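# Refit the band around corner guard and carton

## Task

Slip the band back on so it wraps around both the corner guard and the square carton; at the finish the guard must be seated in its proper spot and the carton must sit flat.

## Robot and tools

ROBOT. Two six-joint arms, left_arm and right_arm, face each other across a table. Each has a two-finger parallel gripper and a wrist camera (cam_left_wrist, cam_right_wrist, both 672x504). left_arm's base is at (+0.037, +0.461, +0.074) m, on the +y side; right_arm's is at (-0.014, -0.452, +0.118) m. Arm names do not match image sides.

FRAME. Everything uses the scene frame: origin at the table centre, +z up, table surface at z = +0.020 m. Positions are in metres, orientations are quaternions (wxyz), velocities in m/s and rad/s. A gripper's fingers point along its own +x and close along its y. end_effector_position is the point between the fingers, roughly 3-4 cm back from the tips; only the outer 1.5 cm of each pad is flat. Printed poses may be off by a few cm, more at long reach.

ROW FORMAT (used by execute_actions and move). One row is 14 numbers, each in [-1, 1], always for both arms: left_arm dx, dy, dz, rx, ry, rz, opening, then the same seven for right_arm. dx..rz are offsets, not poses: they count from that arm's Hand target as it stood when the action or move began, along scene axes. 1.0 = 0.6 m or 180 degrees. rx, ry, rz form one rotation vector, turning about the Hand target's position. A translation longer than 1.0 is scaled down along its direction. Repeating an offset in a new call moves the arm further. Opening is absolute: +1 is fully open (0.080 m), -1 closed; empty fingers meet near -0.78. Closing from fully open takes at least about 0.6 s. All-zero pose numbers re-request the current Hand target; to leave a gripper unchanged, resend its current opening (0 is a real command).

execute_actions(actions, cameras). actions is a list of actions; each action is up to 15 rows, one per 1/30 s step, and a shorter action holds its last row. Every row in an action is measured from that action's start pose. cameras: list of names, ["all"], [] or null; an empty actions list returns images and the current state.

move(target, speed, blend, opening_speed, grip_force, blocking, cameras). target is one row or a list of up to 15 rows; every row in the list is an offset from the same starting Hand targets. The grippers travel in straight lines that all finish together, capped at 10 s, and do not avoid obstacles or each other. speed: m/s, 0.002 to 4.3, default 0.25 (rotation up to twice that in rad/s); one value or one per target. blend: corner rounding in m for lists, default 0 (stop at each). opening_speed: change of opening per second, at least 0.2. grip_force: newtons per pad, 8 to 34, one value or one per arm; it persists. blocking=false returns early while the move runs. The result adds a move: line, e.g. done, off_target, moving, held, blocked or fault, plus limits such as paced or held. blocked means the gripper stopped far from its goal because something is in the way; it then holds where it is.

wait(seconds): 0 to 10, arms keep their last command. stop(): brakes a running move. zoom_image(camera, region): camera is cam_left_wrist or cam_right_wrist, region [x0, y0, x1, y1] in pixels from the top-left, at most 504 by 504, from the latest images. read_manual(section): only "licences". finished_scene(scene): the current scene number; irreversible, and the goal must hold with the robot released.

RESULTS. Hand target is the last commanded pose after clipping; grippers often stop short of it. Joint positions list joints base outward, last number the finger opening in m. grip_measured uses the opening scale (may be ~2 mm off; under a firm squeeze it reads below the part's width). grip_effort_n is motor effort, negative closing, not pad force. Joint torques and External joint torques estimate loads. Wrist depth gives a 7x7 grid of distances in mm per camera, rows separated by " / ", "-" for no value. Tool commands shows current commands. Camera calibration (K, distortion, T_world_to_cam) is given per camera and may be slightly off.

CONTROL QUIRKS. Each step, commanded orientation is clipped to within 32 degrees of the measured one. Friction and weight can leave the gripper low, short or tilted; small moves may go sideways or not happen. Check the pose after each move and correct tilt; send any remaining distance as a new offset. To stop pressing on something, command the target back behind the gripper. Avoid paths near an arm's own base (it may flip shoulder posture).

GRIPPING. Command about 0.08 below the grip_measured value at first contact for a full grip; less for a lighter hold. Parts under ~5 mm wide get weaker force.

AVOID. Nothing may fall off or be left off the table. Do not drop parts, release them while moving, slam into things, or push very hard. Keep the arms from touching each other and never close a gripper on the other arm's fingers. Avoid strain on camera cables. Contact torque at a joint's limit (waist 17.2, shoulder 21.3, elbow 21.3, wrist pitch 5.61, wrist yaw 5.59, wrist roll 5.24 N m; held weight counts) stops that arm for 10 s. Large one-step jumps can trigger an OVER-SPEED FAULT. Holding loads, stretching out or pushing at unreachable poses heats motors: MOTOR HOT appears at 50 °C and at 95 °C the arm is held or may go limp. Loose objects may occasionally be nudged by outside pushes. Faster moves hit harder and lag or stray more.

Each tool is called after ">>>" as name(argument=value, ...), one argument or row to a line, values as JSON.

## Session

>>> execute_actions(
  actions=[],
)

Scene clock: 0.00 s.
left_arm: end_effector_position=(+0.1869, +0.3360, +0.3095) grip_measured=+1.000 grip_effort_n=n/a end_effector_quat_wxyz=(+0.901, -0.114, +0.188, -0.375) | right_arm: end_effector_position=(-0.2709, -0.2284, +0.1384) grip_measured=+1.000 grip_effort_n=n/a end_effector_quat_wxyz=(+0.699, -0.374, +0.408, +0.453)
Joint positions: left_arm=[1.247 0.283 0.521 -0.531 0.499 -0.223 0.08] | right_arm=[1.024 1.982 1.244 -0.893 0.427 1.34 0.08]
Joint velocities: within noise
Joint torques (N m): no reading
External joint torques (N m): no reading
Heat: left arm: hottest elbow 36 °C (+0.0 °C/min); right arm: hottest wrist yaw 38 °C (+0.0 °C/min).
Wrist depth (mm): cam_left_wrist=[835 - - 1175 - 1716 2040 / 894 1103 1120 1471 1730 - 2079 / - 1169 - 1848 - 1966 1880 / 1343 1423 1787 2079 2376 795 2059 / 1351 1377 1567 497 552 101 425 / - 76 372 415 481 - - / - - 332 346 373 406 -] | cam_right_wrist=[174 179 186 194 202 193 160 / 173 177 185 192 201 209 220 / 172 176 180 191 199 209 218 / 170 175 183 190 198 207 216 / 170 173 180 189 196 203 216 / - - 180 187 194 189 85 / - 66 179 186 193 - 82]
Hand target: left_arm +0.1866, +0.3360, +0.3110; +0.901, -0.114, +0.186, -0.375 | right_arm -0.2711, -0.2281, +0.1389; +0.699, -0.373, +0.408, +0.454
Tool commands: left_gripper/opening=+1.0 right_gripper/opening=+1.0
camera_calibration:
cam_left_wrist: T_world_to_cam=[[-0.62343, -0.720933, 0.30264, 0.272791], [-0.605668, 0.200498, -0.770043, 0.315219], [0.49447, -0.663368, -0.561643, 0.377241], [0, 0, 0, 1]] pos_world=[0.17445, 0.383712, 0.372049]
cam_right_wrist: T_world_to_cam=[[0.940801, -0.305553, 0.146731, 0.177597], [-0.299281, -0.952041, -0.0636229, -0.257154], [0.159135, 0.0159426, -0.987128, 0.260297], [0, 0, 0, 1]] pos_world=[-0.285467, -0.194706, 0.214526]

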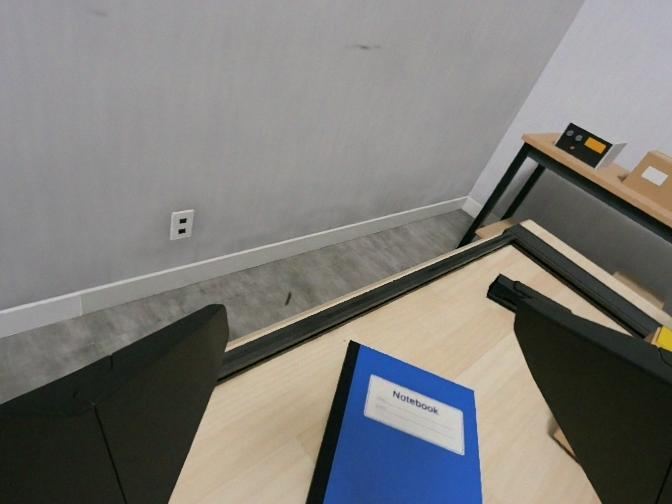

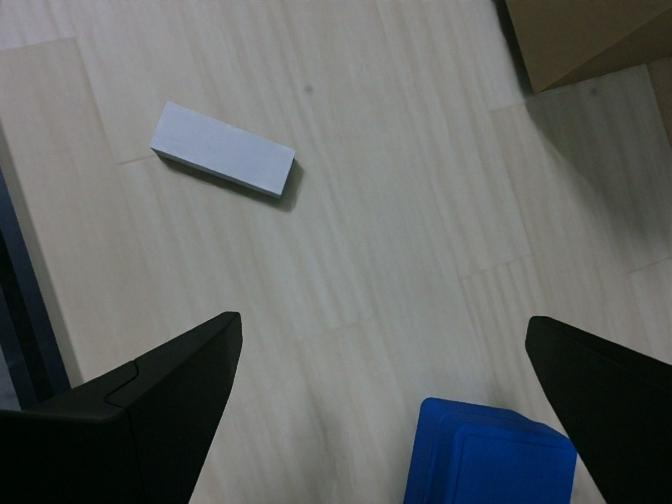

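>>> move(
  target=[
    [-0.09,-0.11,0.08,0.12,-0.005,-0.14,1,0.118,-0.07,0.318,0.02,0.01,0.03,1],
    [-0.178,-0.227,0.117,0.2514,-0.011,-0.2895,1,0.535,0.0135,0.402,0.0726,0.0369,0.1061,1],
  ],
  blend=[0.05,0],
  cameras=["all"],
)

Scene clock: 3.63 s.
left_arm: end_effector_position=(+0.0806, +0.2015, +0.3786) grip_measured=+1.000 grip_effort_n=-0.2 end_effector_quat_wxyz=(+0.629, +0.325, +0.331, -0.624) | right_arm: end_effector_position=(+0.0493, -0.2216, +0.3763) grip_measured=+1.000 grip_effort_n=1.2 end_effector_quat_wxyz=(+0.627, -0.330, +0.328, +0.625)
Joint positions: left_arm=[0.24 1.214 1.532 -1.296 0.136 0.192 0.08] | right_arm=[-0.423 1.065 1.256 -1.197 -0.224 -0.342 0.08]
Joint torques (N m): left_arm=[-0.36 -2.54 6.43 1.07 0.14 0.24] | right_arm=[-0.25 -2.12 6.83 0.96 -0.31 -0.06]
External joint torques (N m): left_arm=[-0.37 0.46 0.79 -0.13 0.06 0.24] | right_arm=[-0.23 0.2 0.81 -0.21 -0.18 -0.06]
Heat: left arm: hottest elbow 37 °C (+0.0 °C/min); right arm: hottest wrist yaw 38 °C (+0.0 °C/min).
Wrist depth (mm): cam_left_wrist=[1512 517 509 348 339 338 494 / 1481 501 496 457 401 403 479 / 1360 473 473 470 467 462 472 / 1343 451 444 458 450 450 440 / 1319 437 428 432 432 101 426 / - 76 414 414 414 - - / - 87 404 403 399 396 -] | cam_right_wrist=[526 523 521 521 - 518 521 / 498 504 496 494 488 481 495 / 476 321 321 317 322 469 465 / 455 312 307 305 439 447 448 / 433 437 424 426 431 432 427 / - - 409 415 412 - 85 / - 66 395 394 395 397 82]
Hand target: left_arm +0.0799, +0.1998, +0.3813; +0.627, +0.326, +0.326, -0.627 | right_arm +0.0498, -0.2199, +0.3801; +0.627, -0.327, +0.326, +0.627
Off the commanded pose: left_arm 0.003 m, 1 deg | right_arm 0.004 m, 0 deg.
move: done
camera_calibration:
cam_left_wrist: T_world_to_cam=[[-0.998863, 0.000863069, -0.0476742, 0.106104], [0.0130043, 0.966864, -0.254961, -0.0682632], [0.0458744, -0.255291, -0.965775, 0.48627], [0, 0, 0, 1]] pos_world=[0.0845636, 0.19005, 0.457282]
cam_right_wrist: T_world_to_cam=[[0.999987, 0.00451753, -0.00228233, -0.0345304], [0.00376351, -0.965195, -0.261504, -0.0830737], [-0.00338425, 0.261492, -0.9652, 0.49833], [0, 0, 0, 1]] pos_world=[0.0365291, -0.210336, 0.459185]

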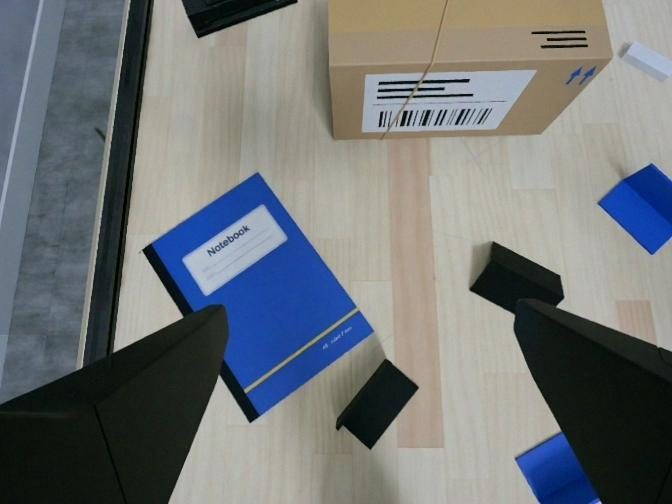

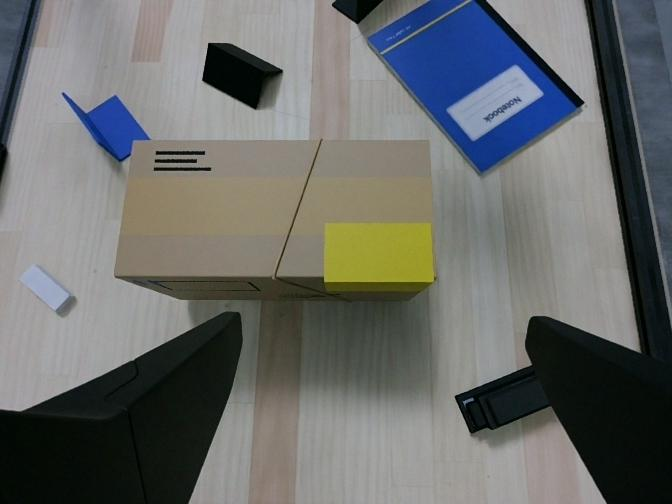

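>>> move(
  target=[-0.1,-0.283,-0.2185,0,0,0,0,-0.099,0.05,-0.242,0,0,0,0],
  cameras=["all"],
  speed=0.2,
)

>>> zoom_image(
  camera="cam_right_wrist",
  region=[200, 100, 600, 400],
)

>>> zoom_image(
  camera="cam_left_wrist",
  region=[150, 50, 550, 350],
)

Scene clock: 6.10 s.
left_arm: end_effector_position=(+0.0205, +0.0337, +0.2480) grip_measured=+0.003 grip_effort_n=-14.7 end_effector_quat_wxyz=(+0.625, +0.330, +0.328, -0.627) | right_arm: end_effector_position=(-0.0093, -0.1885, +0.2405) grip_measured=+0.002 grip_effort_n=-12.8 end_effector_quat_wxyz=(+0.629, -0.322, +0.322, +0.630)
Joint positions: left_arm=[-0.052 1.694 1.407 -0.682 -0.025 -0.034 0.035] | right_arm=[-0.041 1.035 0.673 -0.584 -0.016 -0.023 0.035]
Joint torques (N m): left_arm=[-0.35 -6.39 6.85 1.43 -0.12 -0.17] | right_arm=[0.29 -2.37 4.56 1.53 0.12 0.12]
External joint torques (N m): left_arm=[-0.35 1.01 0.39 0.22 -0.11 -0.18] | right_arm=[0.29 0.28 -2 0.27 0.14 0.12]
Heat: left arm: hottest elbow 37 °C (+9.8 °C/min); right arm: hottest wrist yaw 38 °C (+0.0 °C/min).
Wrist depth (mm): cam_left_wrist=[- 332 178 177 176 174 172 / 341 337 173 171 168 168 166 / 327 324 168 167 165 166 168 / 314 312 305 302 299 297 297 / 303 305 301 295 294 291 288 / 287 - 71 285 90 - 280 / - - 74 275 272 - -] | cam_right_wrist=[369 366 355 361 362 183 - / 347 181 180 180 179 178 180 / 326 171 171 171 170 170 171 / 165 163 163 162 162 159 - / 299 294 215 213 164 289 291 / 287 290 - 285 278 - 283 / - - - 272 272 77 -]
Hand target: left_arm +0.0199, +0.0301, +0.2502; +0.627, +0.326, +0.326, -0.627 | right_arm -0.0096, -0.1900, +0.2348; +0.627, -0.327, +0.326, +0.627
Off the commanded pose: left_arm 0.004 m, 1 deg | right_arm 0.006 m, 1 deg.
move: done
camera_calibration:
cam_left_wrist: T_world_to_cam=[[-0.998511, 0.0150771, -0.0524305, 0.040642], [0.027825, 0.967399, -0.251723, 0.0603136], [0.046926, -0.252807, -0.966378, 0.320223], [0, 0, 0, 1]] pos_world=[0.0238765, 0.0219945, 0.32677]
cam_right_wrist: T_world_to_cam=[[0.999953, 0.00839331, -0.00491423, 0.0249756], [0.00666292, -0.95923, -0.282549, -0.0802043], [-0.00708539, 0.282502, -0.95924, 0.360744], [0, 0, 0, 1]] pos_world=[-0.021884, -0.179055, 0.323501]

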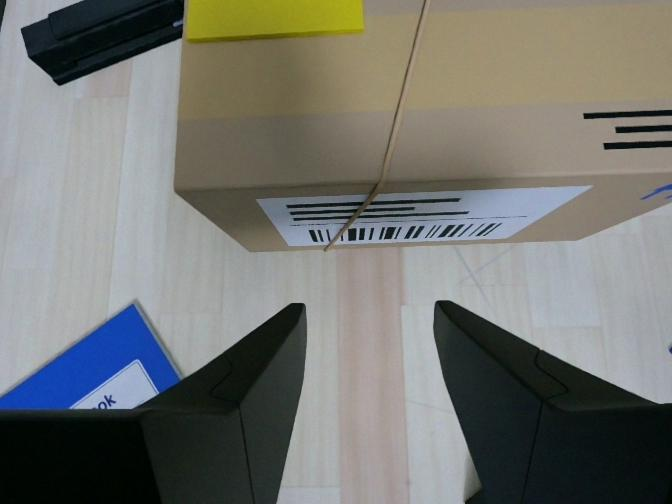

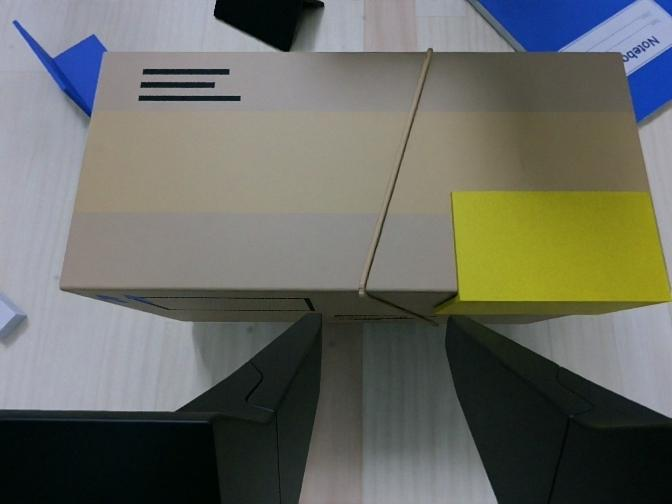

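Scaled by 1.260 from the camera's 672x504 image, which has a finer 960x720 frame.

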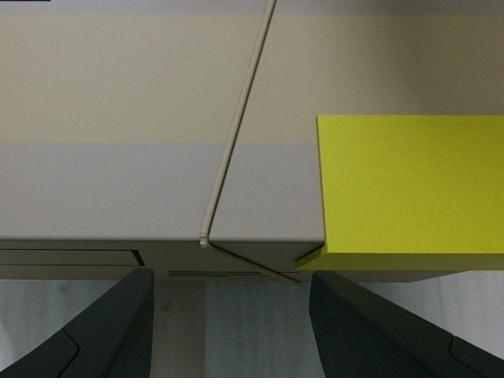

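Scaled by 1.260 from the camera's 672x504 image, which has a finer 960x720 frame.

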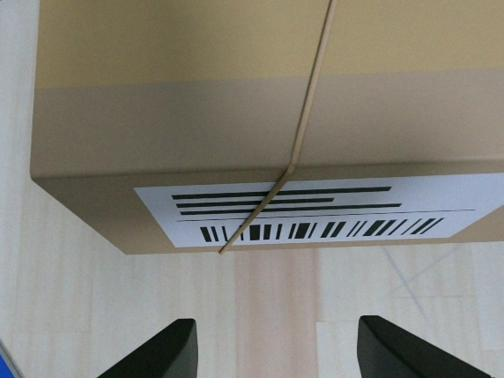

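>>> move(
  target=[
    [0,0,0,0,0,0,0,-0.0065,0.0308,-0.04,0,0,0,-0.1],
    [0,0,0,0,0,0,0,-0.0065,0.0308,-0.078,0,0,0,-0.1],
  ],
  cameras=["cam_right_wrist"],
  speed=[0.08,0.04],
)

>>> zoom_image(
  camera="cam_right_wrist",
  region=[240, 200, 540, 420],
)

Scene clock: 8.30 s.
left_arm: end_effector_position=(+0.0205, +0.0337, +0.2480) grip_measured=+0.003 grip_effort_n=-14.7 end_effector_quat_wxyz=(+0.625, +0.330, +0.328, -0.627) | right_arm: end_effector_position=(-0.0131, -0.1691, +0.1966) grip_measured=-0.098 grip_effort_n=-12.8 end_effector_quat_wxyz=(+0.630, -0.321, +0.320, +0.631)
Joint positions: left_arm=[-0.052 1.694 1.407 -0.682 -0.025 -0.034 0.035] | right_arm=[-0.019 1.179 0.565 -0.326 -0.003 -0.005 0.031]
Joint torques (N m): left_arm=[-0.25 -6.4 7.13 1.43 -0.12 -0.17] | right_arm=[0.28 -2.04 3.83 2.04 0.13 0.12]
External joint torques (N m): left_arm=[-0.24 1.09 0.61 0.21 -0.11 -0.17] | right_arm=[0.25 1.3 -2.4 0.78 0.15 0.12]
Heat: left arm: hottest elbow 38 °C (+14.5 °C/min); right arm: hottest wrist yaw 38 °C (+0.0 °C/min).
Wrist depth (mm): cam_left_wrist=[326 320 178 176 176 174 172 / 341 336 173 170 168 168 166 / 328 322 169 167 165 165 168 / 315 312 306 302 300 296 297 / 303 299 301 295 293 292 287 / 287 - 71 285 90 - 279 / - - 74 276 271 - -] | cam_right_wrist=[141 140 139 139 139 138 138 / 132 132 131 131 131 130 130 / 124 125 125 123 124 125 125 / - 119 118 118 118 117 116 / 251 144 115 114 113 113 111 / 248 246 - 242 237 - 242 / - - - 233 232 77 -]
Hand target: left_arm +0.0199, +0.0301, +0.2502; +0.627, +0.326, +0.326, -0.627 | right_arm -0.0135, -0.1715, +0.1881; +0.627, -0.327, +0.326, +0.627
Off the commanded pose: left_arm 0.004 m, 1 deg | right_arm 0.009 m, 1 deg.
move: off_target (right_arm)
camera_calibration:
cam_right_wrist: T_world_to_cam=[[0.999954, 0.00816034, -0.00505273, 0.0284033], [0.00636378, -0.95778, -0.287432, -0.0728159], [-0.00718495, 0.287387, -0.957788, 0.313735], [0, 0, 0, 1]] pos_world=[-0.0256844, -0.160137, 0.279705]
Images, in order (width x height): cam_right_wrist 672x504.

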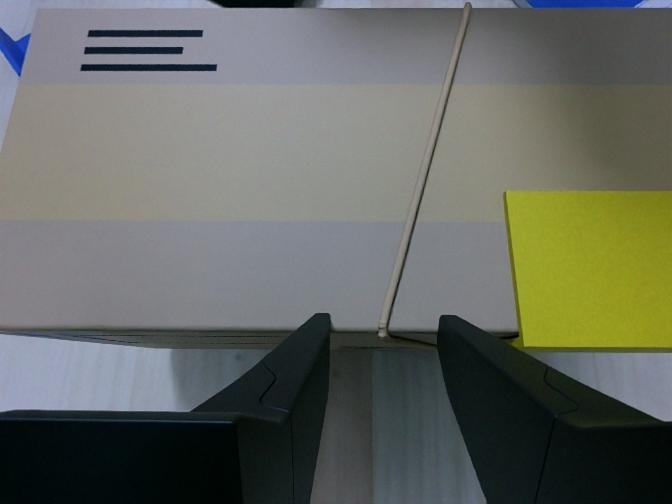

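Scaled by 1.680 from the camera's 672x504 image, which has a finer 960x720 frame.

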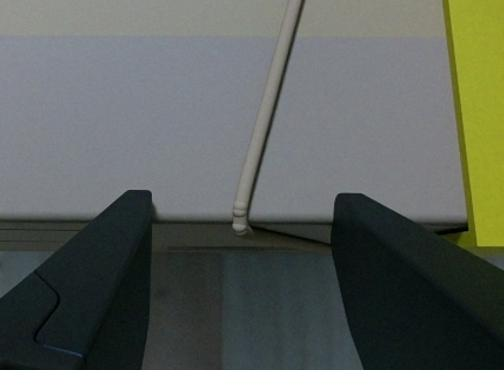

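>>> move(
  target=[
    [0,0,0,0,0,0,0,0,0.001,0.004,0,0,0,-1],
    [0,0,0,0,0,0,0,0,-0.026,0.075,0,0,0,-1],
  ],
  cameras=["all"],
  speed=[0.04,0.06],
  opening_speed=1.0,
)

>>> zoom_image(
  camera="cam_right_wrist",
  region=[240, 150, 540, 400],
)

Scene clock: 10.87 s.
left_arm: end_effector_position=(+0.0205, +0.0337, +0.2480) grip_measured=+0.003 grip_effort_n=-14.7 end_effector_quat_wxyz=(+0.625, +0.330, +0.328, -0.627) | right_arm: end_effector_position=(-0.0121, -0.1907, +0.2219) grip_measured=-0.765 grip_effort_n=-70.5 end_effector_quat_wxyz=(+0.624, -0.338, +0.335, +0.620)
Joint positions: left_arm=[-0.052 1.694 1.407 -0.682 -0.025 -0.034 0.035] | right_arm=[-0.018 1.074 0.64 -0.558 0.005 -0.004 0.001]
Joint torques (N m): left_arm=[-0.27 -6.45 7.15 1.42 -0.12 -0.18] | right_arm=[0.15 -5.16 7.69 0.8 -0.15 0.09]
External joint torques (N m): left_arm=[-0.3 1.1 0.53 0.17 -0.11 -0.18] | right_arm=[0.14 -2.32 1.2 -0.42 -0.14 0.08]
Heat: left arm: hottest elbow 38 °C (+11.0 °C/min); right arm: hottest wrist yaw 38 °C (+0.0 °C/min).
Wrist depth (mm): cam_left_wrist=[348 343 178 177 176 174 173 / 341 338 173 171 169 168 166 / 327 323 169 167 166 165 168 / 315 313 305 302 299 296 297 / 304 300 302 294 293 293 288 / - - 71 285 90 - 279 / - - 74 275 271 - -] | cam_right_wrist=[159 159 159 159 158 158 158 / 152 152 152 152 152 151 151 / - 146 145 146 145 - 142 / 142 141 141 141 141 135 139 / 276 274 274 227 270 273 275 / 268 268 267 - 79 267 266 / - - - - - - -]
Hand target: left_arm +0.0199, +0.0301, +0.2502; +0.627, +0.326, +0.326, -0.627 | right_arm -0.0135, -0.1871, +0.2332; +0.627, -0.327, +0.326, +0.627
Off the commanded pose: left_arm 0.004 m, 1 deg | right_arm 0.012 m, 2 deg.
move: off_target (right_arm)
camera_calibration:
cam_left_wrist: T_world_to_cam=[[-0.998511, 0.0150771, -0.0524305, 0.040642], [0.027825, 0.967399, -0.251723, 0.0603136], [0.046926, -0.252807, -0.966378, 0.320223], [0, 0, 0, 1]] pos_world=[0.0238765, 0.0219945, 0.32677]
cam_right_wrist: T_world_to_cam=[[0.999994, 0.00314596, 0.00130123, 0.0253183], [0.00336514, -0.97131, -0.237794, -0.0997759], [0.000515807, 0.237797, -0.971315, 0.337819], [0, 0, 0, 1]] pos_world=[-0.0251566, -0.177325, 0.304369]

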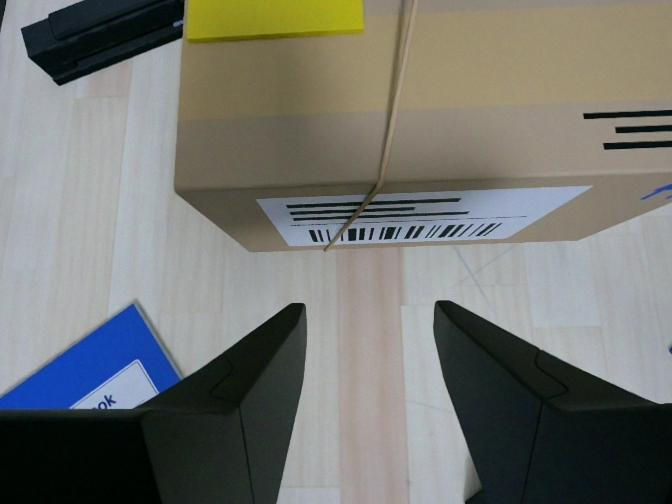

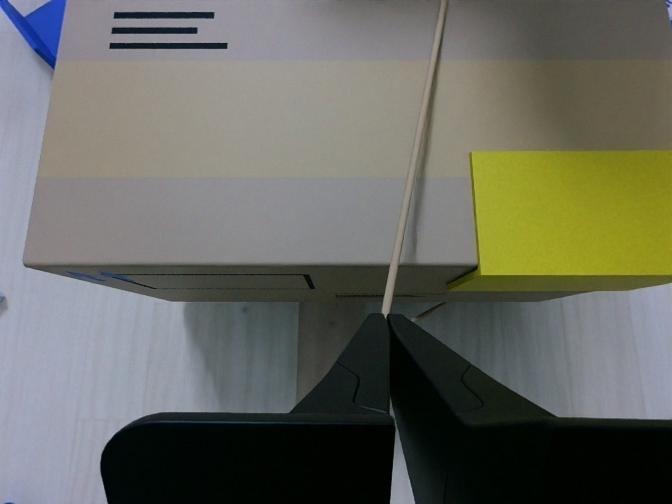

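Scaled by 1.680 from the camera's 672x504 image, which has a finer 960x720 frame.

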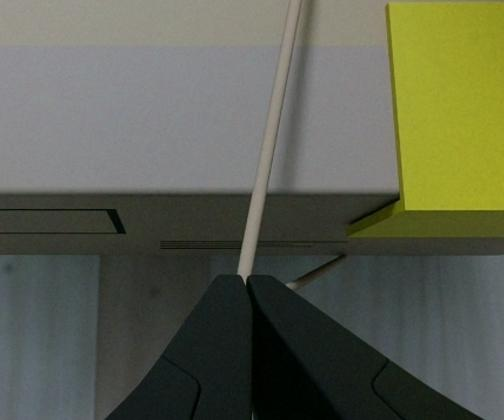

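>>> move(
  target=[
    [0,0,0,0,0,0,0,0,0,0.012,0,0,0,-1],
    [0,0,0,0,0,0,0,0.1317,0,0.012,0,0,0,-1],
  ],
  cameras=["all"],
  speed=0.08,
)

>>> zoom_image(
  camera="cam_right_wrist",
  region=[240, 150, 540, 400],
)

>>> zoom_image(
  camera="cam_left_wrist",
  region=[150, 0, 500, 300],
)

Scene clock: 13.33 s.
left_arm: end_effector_position=(+0.0205, +0.0337, +0.2480) grip_measured=+0.003 grip_effort_n=-15.1 end_effector_quat_wxyz=(+0.625, +0.330, +0.328, -0.627) | right_arm: end_effector_position=(+0.0621, -0.1910, +0.2325) grip_measured=-0.765 grip_effort_n=-70.5 end_effector_quat_wxyz=(+0.622, -0.331, +0.333, +0.627)
Joint positions: left_arm=[-0.052 1.694 1.407 -0.682 -0.025 -0.034 0.035] | right_arm=[-0.425 1.137 0.714 -0.597 -0.231 -0.348 0.001]
Joint torques (N m): left_arm=[-0.26 -6.4 7.16 1.43 -0.13 -0.17] | right_arm=[-0.69 -3.55 7.87 0.89 -0.23 -0.04]
External joint torques (N m): left_arm=[-0.24 1.01 0.68 0.22 -0.12 -0.18] | right_arm=[-0.67 -0.3 1.41 -0.27 -0.09 -0.04]
Heat: left arm: hottest elbow 38 °C (+9.0 °C/min); right arm: hottest wrist yaw 38 °C (+0.0 °C/min).
Wrist depth (mm): cam_left_wrist=[318 312 178 177 177 174 172 / 342 338 173 170 169 168 166 / 328 323 168 167 165 165 168 / 316 312 306 301 299 296 297 / 303 302 302 295 294 291 287 / 286 - 71 284 90 - 279 / - - 73 275 271 - -] | cam_right_wrist=[352 176 175 173 173 320 329 / 170 169 167 166 167 323 320 / 162 161 160 156 159 309 307 / 156 156 154 149 - 295 293 / 289 287 288 289 282 283 281 / 282 281 281 - 79 275 272 / - - - - - - -]
Hand target: left_arm +0.0199, +0.0301, +0.2502; +0.627, +0.326, +0.326, -0.627 | right_arm +0.0656, -0.1871, +0.2403; +0.627, -0.327, +0.326, +0.627
Off the commanded pose: left_arm 0.004 m, 1 deg | right_arm 0.009 m, 1 deg.
move: off_target (right_arm)
camera_calibration:
cam_left_wrist: T_world_to_cam=[[-0.998511, 0.0150771, -0.0524305, 0.040642], [0.027825, 0.967399, -0.251723, 0.0603136], [0.046926, -0.252807, -0.966378, 0.320223], [0, 0, 0, 1]] pos_world=[0.0238765, 0.0219945, 0.32677]
cam_right_wrist: T_world_to_cam=[[0.999895, 0.010505, -0.00996287, -0.0448707], [0.00766102, -0.967804, -0.251589, -0.0942708], [-0.012285, 0.251486, -0.967783, 0.350738], [0, 0, 0, 1]] pos_world=[0.049897, -0.17897, 0.315273]

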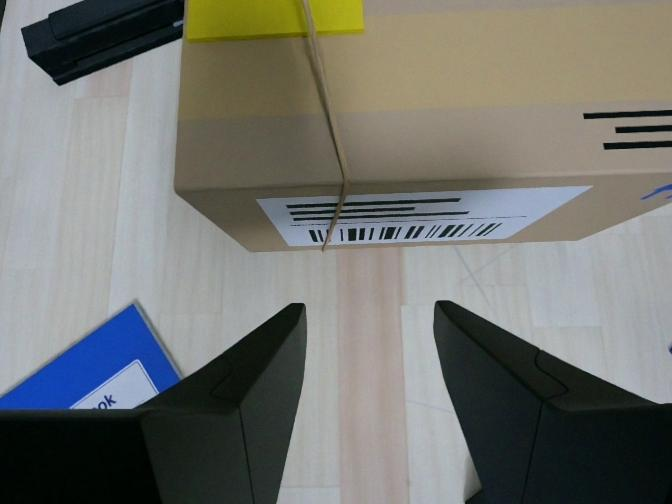

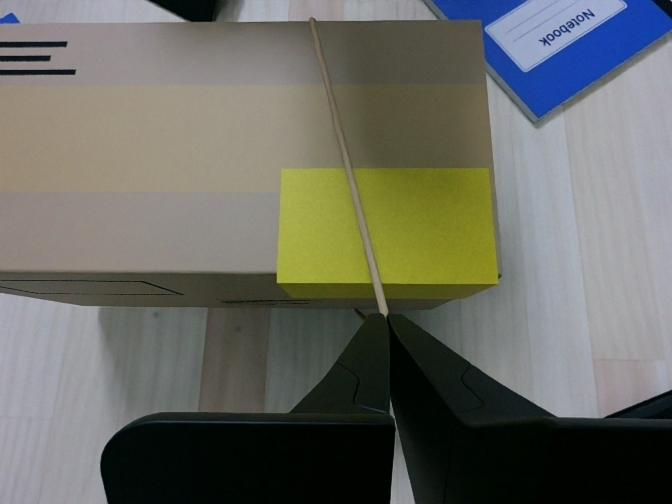

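Scaled by 1.680 from the camera's 672x504 image, which has a finer 960x720 frame.

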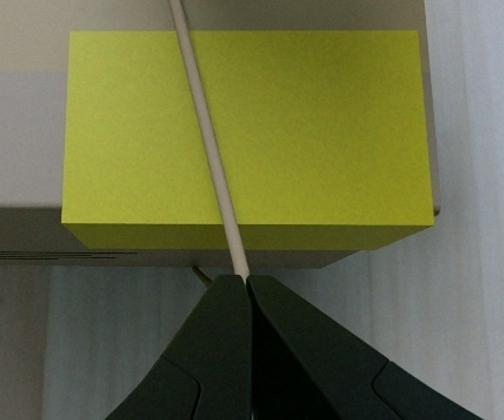

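Scaled by 1.440 from the camera's 672x504 image, which has a finer 960x720 frame.

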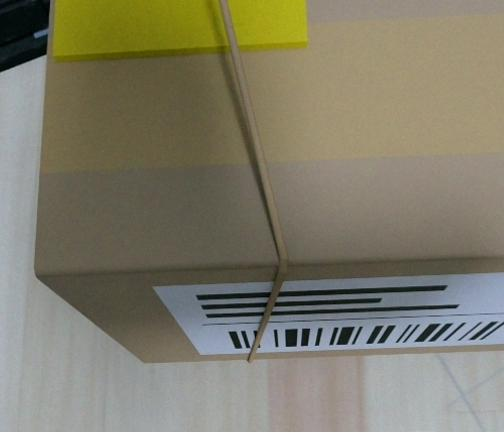

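>>> move(
  target=[
    [0.0127,-0.1035,-0.045,0,0,0,-0.1,0,0,0,0,0,0,-1],
    [0.0127,-0.1035,-0.087,0,0,0,-0.1,0,0,0,0,0,0,-1],
  ],
  cameras=["cam_left_wrist"],
  speed=[0.1,0.04],
)

>>> zoom_image(
  camera="cam_left_wrist",
  region=[220, 170, 520, 420],
)

Scene clock: 15.93 s.
left_arm: end_effector_position=(+0.0264, -0.0339, +0.2098) grip_measured=-0.097 grip_effort_n=-15.1 end_effector_quat_wxyz=(+0.632, +0.316, +0.320, -0.631) | right_arm: end_effector_position=(+0.0621, -0.1910, +0.2325) grip_measured=-0.765 grip_effort_n=-70.5 end_effector_quat_wxyz=(+0.622, -0.331, +0.333, +0.627)
Joint positions: left_arm=[-0.03 1.944 1.552 -0.542 -0.015 -0.025 0.031] | right_arm=[-0.425 1.137 0.714 -0.597 -0.231 -0.348 0.001]
Joint torques (N m): left_arm=[0.25 -7.59 4.38 1.37 0.06 0.25] | right_arm=[-0.67 -3.51 7.93 0.88 -0.23 -0.05]
External joint torques (N m): left_arm=[0.25 1.67 -2.13 0.11 0.07 0.25] | right_arm=[-0.66 -0.3 1.53 -0.26 -0.09 -0.05]
Heat: left arm: hottest elbow 39 °C (+11.3 °C/min); right arm: hottest wrist yaw 38 °C (+0.0 °C/min).
Wrist depth (mm): cam_left_wrist=[322 266 - - 134 134 132 / 293 129 - 125 128 127 126 / 286 127 125 123 122 122 119 / 274 119 119 118 117 116 115 / 262 114 115 113 112 112 110 / 252 - 66 244 102 - 242 / - - 74 236 233 - -] | cam_right_wrist=[353 176 175 174 173 338 - / 170 168 167 166 166 315 321 / 161 161 160 155 156 306 307 / 156 155 154 - - 295 294 / 291 288 286 285 283 284 282 / 282 281 279 - 79 275 272 / - - - - - - -]
Hand target: left_arm +0.0275, -0.0320, +0.1978; +0.627, +0.326, +0.326, -0.627 | right_arm +0.0656, -0.1871, +0.2403; +0.627, -0.327, +0.326, +0.627
Off the commanded pose: left_arm 0.012 m, 2 deg | right_arm 0.009 m, 1 deg.
move: off_target (left_arm, right_arm)
camera_calibration:
cam_left_wrist: T_world_to_cam=[[-0.998808, 0.00483022, -0.0485814, 0.0444696], [0.0184944, 0.958364, -0.284949, 0.122866], [0.0451823, -0.285508, -0.957311, 0.26296], [0, 0, 0, 1]] pos_world=[0.0302631, -0.0428884, 0.288906]
Images, in order (width x height): cam_left_wrist 672x504.

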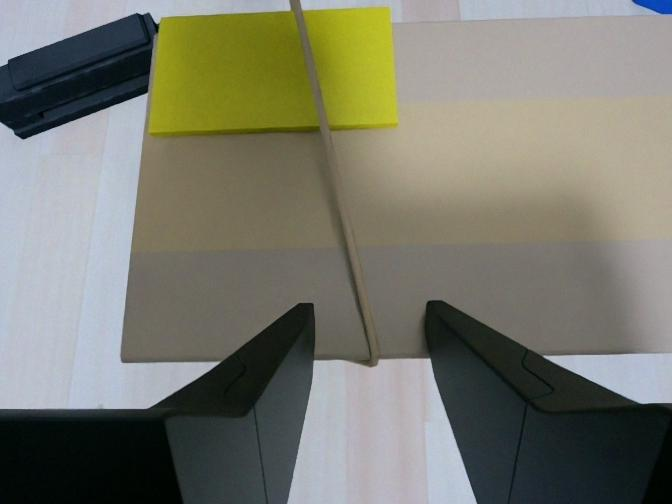

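Scaled by 1.680 from the camera's 672x504 image, which has a finer 960x720 frame.

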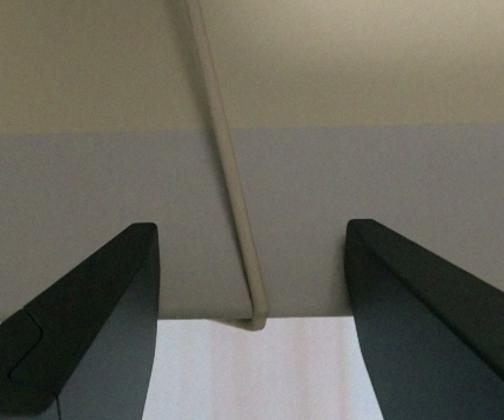

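>>> move(
  target=[
    [0.0,0.006,0.003,0,0,0,-1,0,0,0,0,0,0,-1],
    [0.0,0.016,0.048,0,0,0,-1,0,0,0,0,0,0,-1],
    [0.0575,0.016,0.048,0,0,0,-1,0,0,0,0,0,0,-1],
  ],
  cameras=["all"],
  speed=[0.04,0.06,0.06],
  opening_speed=1.0,
)

>>> zoom_image(
  camera="cam_left_wrist",
  region=[220, 120, 520, 370],
)

Scene clock: 19.00 s.
left_arm: end_effector_position=(+0.0601, -0.0223, +0.2121) grip_measured=-0.771 grip_effort_n=-35.6 end_effector_quat_wxyz=(+0.622, +0.333, +0.337, -0.623) | right_arm: end_effector_position=(+0.0626, -0.1907, +0.2330) grip_measured=-0.765 grip_effort_n=-70.0 end_effector_quat_wxyz=(+0.623, -0.331, +0.333, +0.626)
Joint positions: left_arm=[0.055 1.933 1.574 -0.628 0.037 0.045 0] | right_arm=[-0.427 1.137 0.716 -0.598 -0.232 -0.348 0.001]
Joint torques (N m): left_arm=[0.39 -11.04 7.01 0.55 -0.04 0.26] | right_arm=[-0.51 -3.57 7.72 0.9 -0.2 -0.05]
External joint torques (N m): left_arm=[0.46 -1.84 0.53 -0.64 -0.07 0.25] | right_arm=[-0.5 -0.35 1.32 -0.25 -0.06 -0.06]
Heat: left arm: hottest elbow 39 °C (+9.5 °C/min); right arm: hottest wrist yaw 38 °C (+0.0 °C/min).
Wrist depth (mm): cam_left_wrist=[256 249 128 126 126 129 127 / 287 287 - 124 123 123 123 / 278 277 122 120 120 119 118 / 269 267 119 117 116 115 115 / 259 259 255 91 252 252 248 / 254 251 - - - 247 245 / - - - - - - -] | cam_right_wrist=[355 177 177 175 172 - - / 170 169 168 167 166 318 322 / 163 162 161 157 160 309 307 / 157 156 155 151 - 297 295 / 291 289 288 272 280 283 282 / 282 282 281 - 79 275 273 / - - - - - - -]
Hand target: left_arm +0.0620, -0.0225, +0.2267; +0.627, +0.326, +0.326, -0.627 | right_arm +0.0656, -0.1871, +0.2403; +0.627, -0.327, +0.326, +0.627
Off the commanded pose: left_arm 0.015 m, 2 deg | right_arm 0.009 m, 1 deg.
move: off_target (left_arm, right_arm)
camera_calibration:
cam_left_wrist: T_world_to_cam=[[-0.998918, 0.00967044, -0.0454833, 0.0776385], [0.0200447, 0.972142, -0.233535, 0.10111], [0.0419578, -0.234194, -0.971284, 0.271215], [0, 0, 0, 1]] pos_world=[0.0641483, -0.035527, 0.290571]
cam_right_wrist: T_world_to_cam=[[0.999904, 0.00919115, -0.0103983, -0.045463], [0.00626198, -0.96745, -0.252985, -0.0934476], [-0.012385, 0.252895, -0.967414, 0.35144], [0, 0, 0, 1]] pos_world=[0.0503964, -0.178865, 0.315874]

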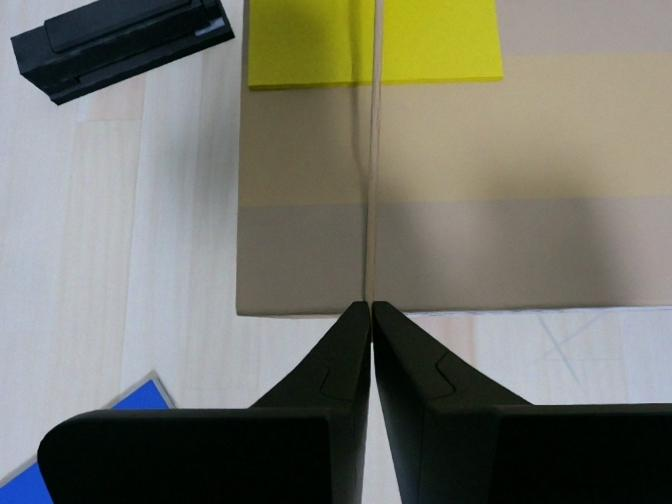

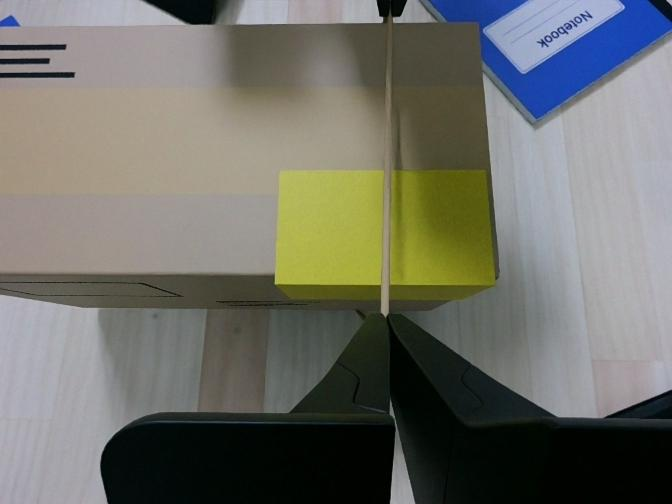

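Scaled by 1.680 from the camera's 672x504 image, which has a finer 960x720 frame.

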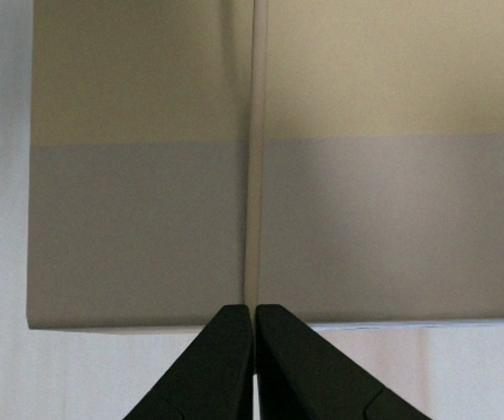

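>>> move(
  target=[
    [-0.003,-0.0125,-0.041,0,0,0,-1,0,0,0,0,0,0,-1],
    [-0.003,-0.0125,-0.036,0,0,0,-1,0,0,0,0,0,0,-1],
    [-0.003,-0.0125,-0.036,0,0,0,0.2,0,0,0,0,0,0,-1],
  ],
  cameras=["all"],
  speed=0.05,
  opening_speed=0.8,
)

>>> zoom_image(
  camera="cam_left_wrist",
  region=[220, 120, 520, 370],
)

Scene clock: 22.50 s.
left_arm: end_effector_position=(+0.0602, -0.0300, +0.2107) grip_measured=+0.196 grip_effort_n=14.2 end_effector_quat_wxyz=(+0.629, +0.321, +0.324, -0.630) | right_arm: end_effector_position=(+0.0627, -0.1908, +0.2330) grip_measured=-0.765 grip_effort_n=-70.0 end_effector_quat_wxyz=(+0.623, -0.331, +0.333, +0.626)
Joint positions: left_arm=[0.054 1.938 1.555 -0.564 0.037 0.045 0.044] | right_arm=[-0.428 1.137 0.716 -0.598 -0.232 -0.348 0.001]
Joint torques (N m): left_arm=[-0.15 -7.79 5.58 1.13 -0.08 0.1] | right_arm=[-0.49 -3.53 7.76 0.89 -0.2 -0.05]
External joint torques (N m): left_arm=[-0.18 1.41 -0.92 -0.12 -0.1 0.1] | right_arm=[-0.48 -0.32 1.33 -0.26 -0.06 -0.05]
Heat: left arm: hottest elbow 39 °C (+8.0 °C/min); right arm: hottest wrist yaw 38 °C (+0.0 °C/min).
Wrist depth (mm): cam_left_wrist=[313 263 - - 130 132 131 / 290 292 - 127 126 126 125 / 283 282 124 122 122 122 119 / 272 270 120 118 117 116 115 / 261 260 - 114 113 113 112 / 253 - 71 246 243 - 242 / - - 235 237 236 71 -] | cam_right_wrist=[354 177 177 175 172 - 336 / 170 170 168 167 165 320 321 / 163 162 161 157 160 308 308 / 156 156 155 149 149 296 297 / 289 289 286 274 271 283 283 / 283 282 281 - 79 276 273 / - - - - - - -]
Hand target: left_arm +0.0602, -0.0299, +0.2050; +0.627, +0.326, +0.326, -0.627 | right_arm +0.0655, -0.1871, +0.2403; +0.627, -0.327, +0.326, +0.627
Off the commanded pose: left_arm 0.006 m, 1 deg | right_arm 0.009 m, 1 deg.
move: off_target (right_arm)
camera_calibration:
cam_left_wrist: T_world_to_cam=[[-0.998797, 0.00851574, -0.0482958, 0.0783095], [0.0213788, 0.961912, -0.272522, 0.116047], [0.0441356, -0.273226, -0.960937, 0.264521], [0, 0, 0, 1]] pos_world=[0.0640595, -0.04002, 0.289595]
cam_right_wrist: T_world_to_cam=[[0.999907, 0.00877894, -0.0104026, -0.0456358], [0.00586212, -0.967454, -0.25298, -0.0934304], [-0.0122849, 0.252896, -0.967416, 0.351436], [0, 0, 0, 1]] pos_world=[0.0504967, -0.178866, 0.315874]

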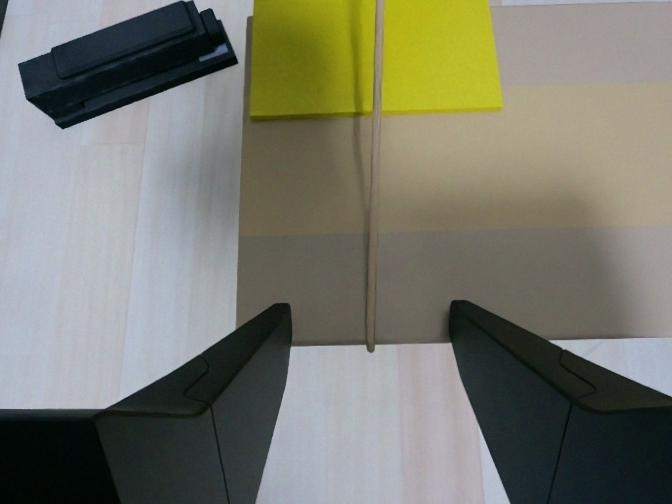

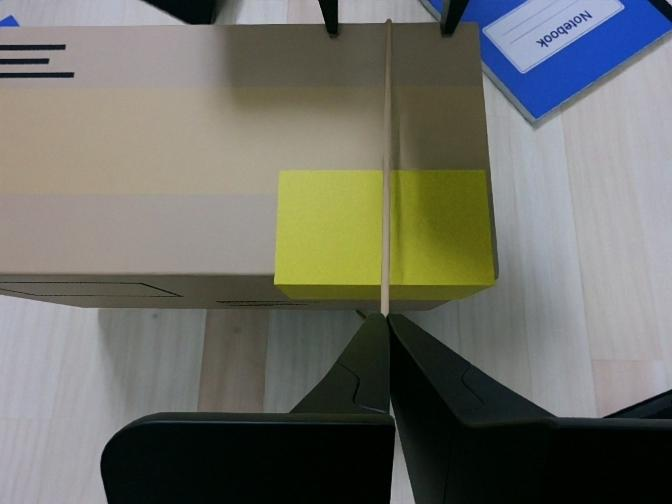

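Scaled by 1.680 from the camera's 672x504 image, which has a finer 960x720 frame.

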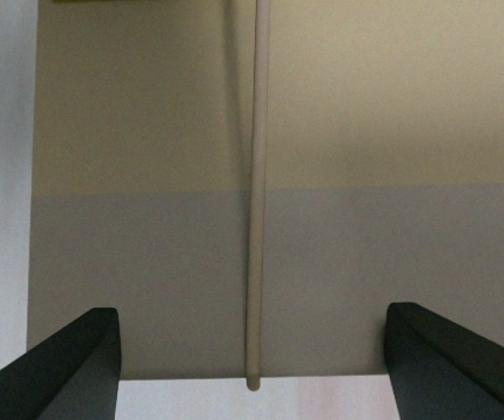

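>>> move(
  target=[
    [0,0,0,0,0,0,0.2,0.005,-0.029,0,0,0,0,-1],
    [0,0,0,0,0,0,0.2,0.005,-0.029,-0.1035,0,0,0,-1],
    [0,0,0,0,0,0,0.2,0.005,0.0145,-0.1035,0,0,0,-1],
  ],
  cameras=["all"],
  speed=[0.06,0.06,0.04],
)

>>> zoom_image(
  camera="cam_right_wrist",
  region=[200, 100, 600, 400],
)

Scene clock: 26.00 s.
left_arm: end_effector_position=(+0.0602, -0.0300, +0.2107) grip_measured=+0.197 grip_effort_n=14.7 end_effector_quat_wxyz=(+0.629, +0.321, +0.324, -0.630) | right_arm: end_effector_position=(+0.0679, -0.1807, +0.1781) grip_measured=-0.765 grip_effort_n=-70.5 end_effector_quat_wxyz=(+0.627, -0.326, +0.325, +0.628)
Joint positions: left_arm=[0.054 1.938 1.555 -0.564 0.037 0.045 0.044] | right_arm=[-0.433 1.264 0.552 -0.286 -0.237 -0.349 0.001]
Joint torques (N m): left_arm=[-0.15 -7.8 5.6 1.13 -0.09 0.1] | right_arm=[0.25 -2.81 6.14 1.19 0.03 0.1]
External joint torques (N m): left_arm=[-0.15 1.46 -0.91 -0.12 -0.11 0.1] | right_arm=[0.25 0.89 0.15 0 0.17 0.1]
Heat: left arm: hottest elbow 40 °C (+9.2 °C/min); right arm: hottest wrist yaw 38 °C (+0.0 °C/min).
Wrist depth (mm): cam_left_wrist=[313 265 133 131 130 132 131 / 289 291 295 126 126 126 125 / 284 282 125 122 122 121 119 / 271 269 120 118 117 116 115 / 260 261 - 114 113 113 112 / - - 71 246 244 - 241 / - - 235 237 235 71 -] | cam_right_wrist=[116 116 115 114 113 114 - / 110 110 110 109 109 268 267 / - 104 101 100 99 99 255 / - 99 97 - 95 239 243 / 234 233 233 162 159 233 233 / 230 228 229 - 79 226 224 / - - - - - - -]
Hand target: left_arm +0.0602, -0.0299, +0.2050; +0.627, +0.326, +0.326, -0.627 | right_arm +0.0686, -0.1783, +0.1783; +0.627, -0.327, +0.326, +0.627
Off the commanded pose: left_arm 0.006 m, 1 deg | right_arm 0.002 m, 0 deg.
move: done
camera_calibration:
cam_left_wrist: T_world_to_cam=[[-0.998797, 0.00851574, -0.0482958, 0.0783095], [0.0213788, 0.961912, -0.272522, 0.116047], [0.0441356, -0.273226, -0.960937, 0.264521], [0, 0, 0, 1]] pos_world=[0.0640595, -0.04002, 0.289595]
cam_right_wrist: T_world_to_cam=[[0.999953, 0.00779995, -0.00567863, -0.0526003], [0.00596265, -0.962323, -0.271845, -0.0933566], [-0.00758505, 0.271798, -0.962324, 0.297892], [0, 0, 0, 1]] pos_world=[0.055414, -0.170395, 0.260992]

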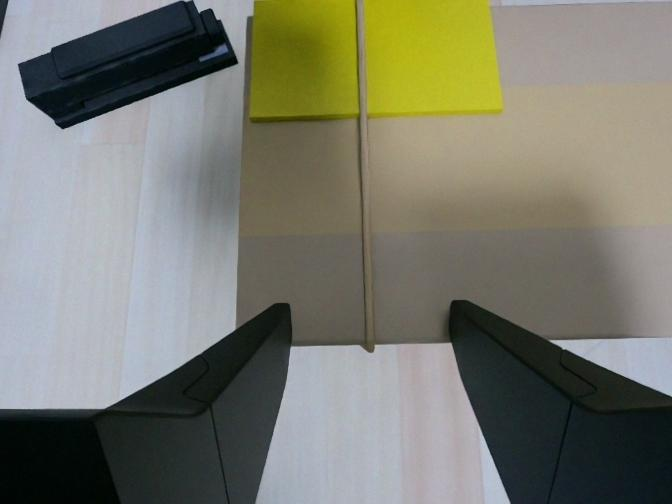

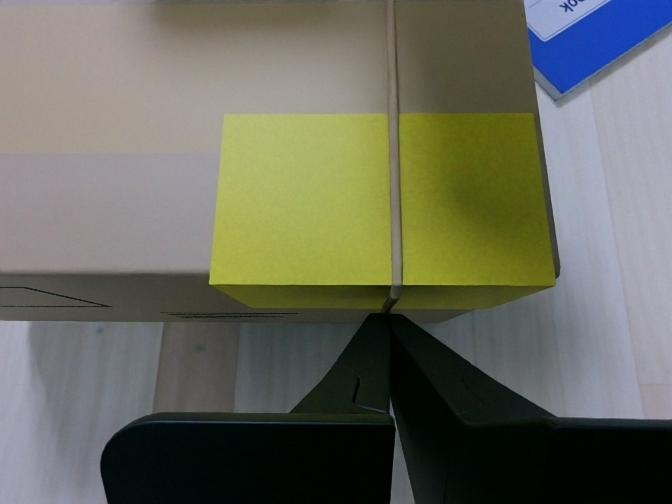

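Scaled by 1.260 from the camera's 672x504 image, which has a finer 960x720 frame.

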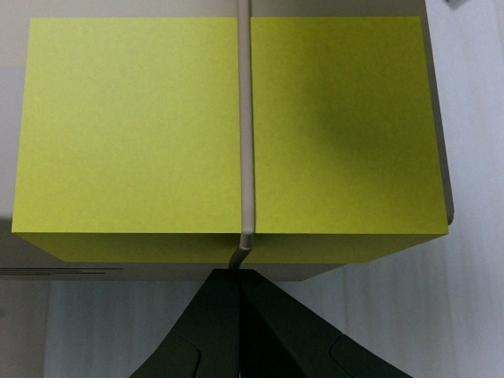

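>>> move(
  target=[
    [0,0,0,0,0,0,0.2,0,-0.005,0,0,0,0,-1],
    [0,0,0,0,0,0,0.2,0,-0.005,0,0,0,0,0.2],
    [0,0,0,0,0,0,0.2,0,-0.06,0.02,0,0,0,0.2],
  ],
  cameras=["all"],
  speed=[0.04,0.04,0.06],
  opening_speed=0.8,
)

>>> zoom_image(
  camera="cam_right_wrist",
  region=[200, 50, 600, 350],
)

>>> zoom_image(
  camera="cam_left_wrist",
  region=[220, 120, 520, 370],
)

Scene clock: 29.57 s.
left_arm: end_effector_position=(+0.0602, -0.0300, +0.2107) grip_measured=+0.197 grip_effort_n=14.7 end_effector_quat_wxyz=(+0.629, +0.321, +0.324, -0.630) | right_arm: end_effector_position=(+0.0702, -0.2115, +0.1920) grip_measured=+0.198 grip_effort_n=14.7 end_effector_quat_wxyz=(+0.629, -0.328, +0.324, +0.626)
Joint positions: left_arm=[0.054 1.938 1.555 -0.564 0.037 0.045 0.044] | right_arm=[-0.51 1.103 0.523 -0.435 -0.27 -0.418 0.044]
Joint torques (N m): left_arm=[-0.14 -7.76 5.59 1.12 -0.09 0.1] | right_arm=[-0.29 -4.17 4.27 0.95 -0.37 -0.05]
External joint torques (N m): left_arm=[-0.08 1.45 -0.91 -0.13 -0.12 0.09] | right_arm=[-0.28 -1.37 -1.96 -0.2 -0.2 -0.05]
Heat: left arm: hottest elbow 40 °C (+8.1 °C/min); right arm: hottest wrist yaw 38 °C (+0.0 °C/min).
Wrist depth (mm): cam_left_wrist=[316 - - 130 128 132 131 / 296 292 - 127 126 126 125 / 284 283 125 122 122 121 119 / 272 270 120 118 117 116 115 / 260 260 - 114 113 113 112 / - - 71 246 242 - 242 / - - 234 238 236 71 -] | cam_right_wrist=[132 132 132 131 132 293 293 / 124 125 122 121 121 284 285 / - 121 120 116 116 270 272 / 226 195 194 224 254 259 259 / 252 250 253 250 250 248 247 / 243 - - 239 237 89 239 / - - - 228 229 80 -]
Hand target: left_arm +0.0602, -0.0299, +0.2050; +0.627, +0.326, +0.326, -0.627 | right_arm +0.0686, -0.2144, +0.1902; +0.627, -0.327, +0.326, +0.627
Off the commanded pose: left_arm 0.006 m, 1 deg | right_arm 0.004 m, 0 deg.
move: done
camera_calibration:
cam_left_wrist: T_world_to_cam=[[-0.998797, 0.00851574, -0.0482958, 0.0783095], [0.0213788, 0.961912, -0.272522, 0.116047], [0.0441356, -0.273226, -0.960937, 0.264521], [0, 0, 0, 1]] pos_world=[0.0640595, -0.04002, 0.289595]
cam_right_wrist: T_world_to_cam=[[0.999988, 0.00436763, 0.00207097, -0.0568355], [0.00476449, -0.962881, -0.269883, -0.119627], [0.000815353, 0.269889, -0.962891, 0.318895], [0, 0, 0, 1]] pos_world=[0.0571448, -0.201004, 0.274894]

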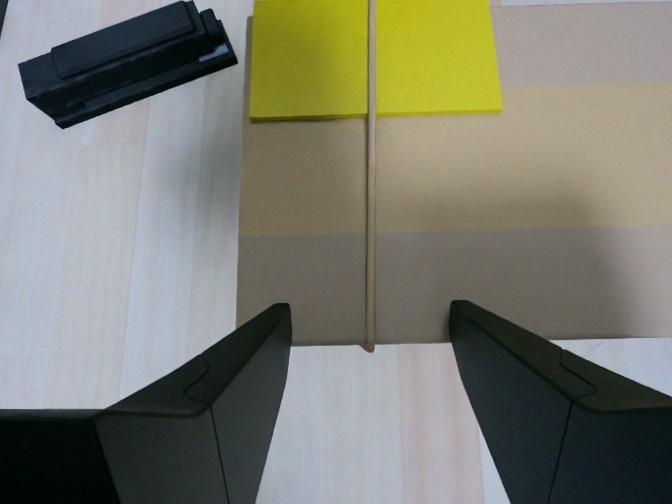

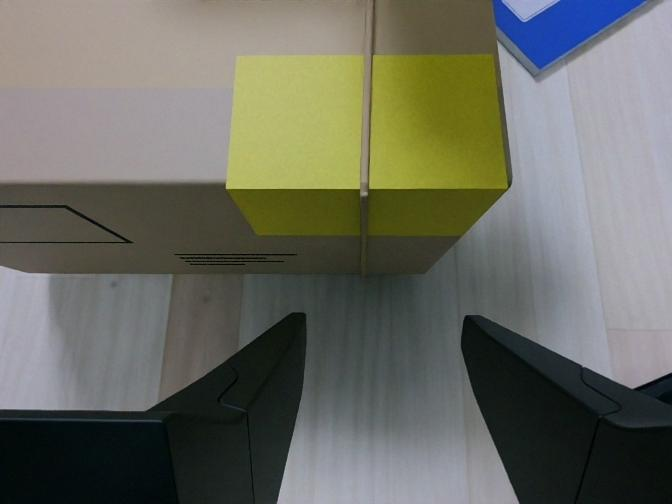

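Scaled by 1.260 from the camera's 672x504 image, which has a finer 960x720 frame.

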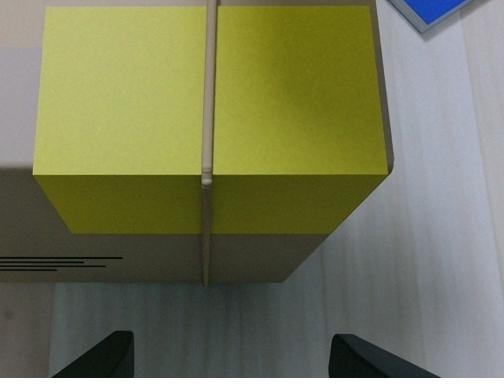

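Scaled by 1.680 from the camera's 672x504 image, which has a finer 960x720 frame.

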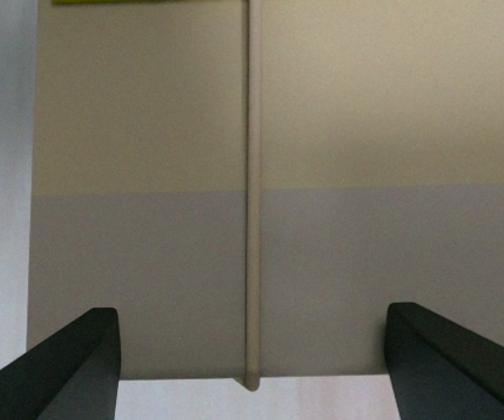

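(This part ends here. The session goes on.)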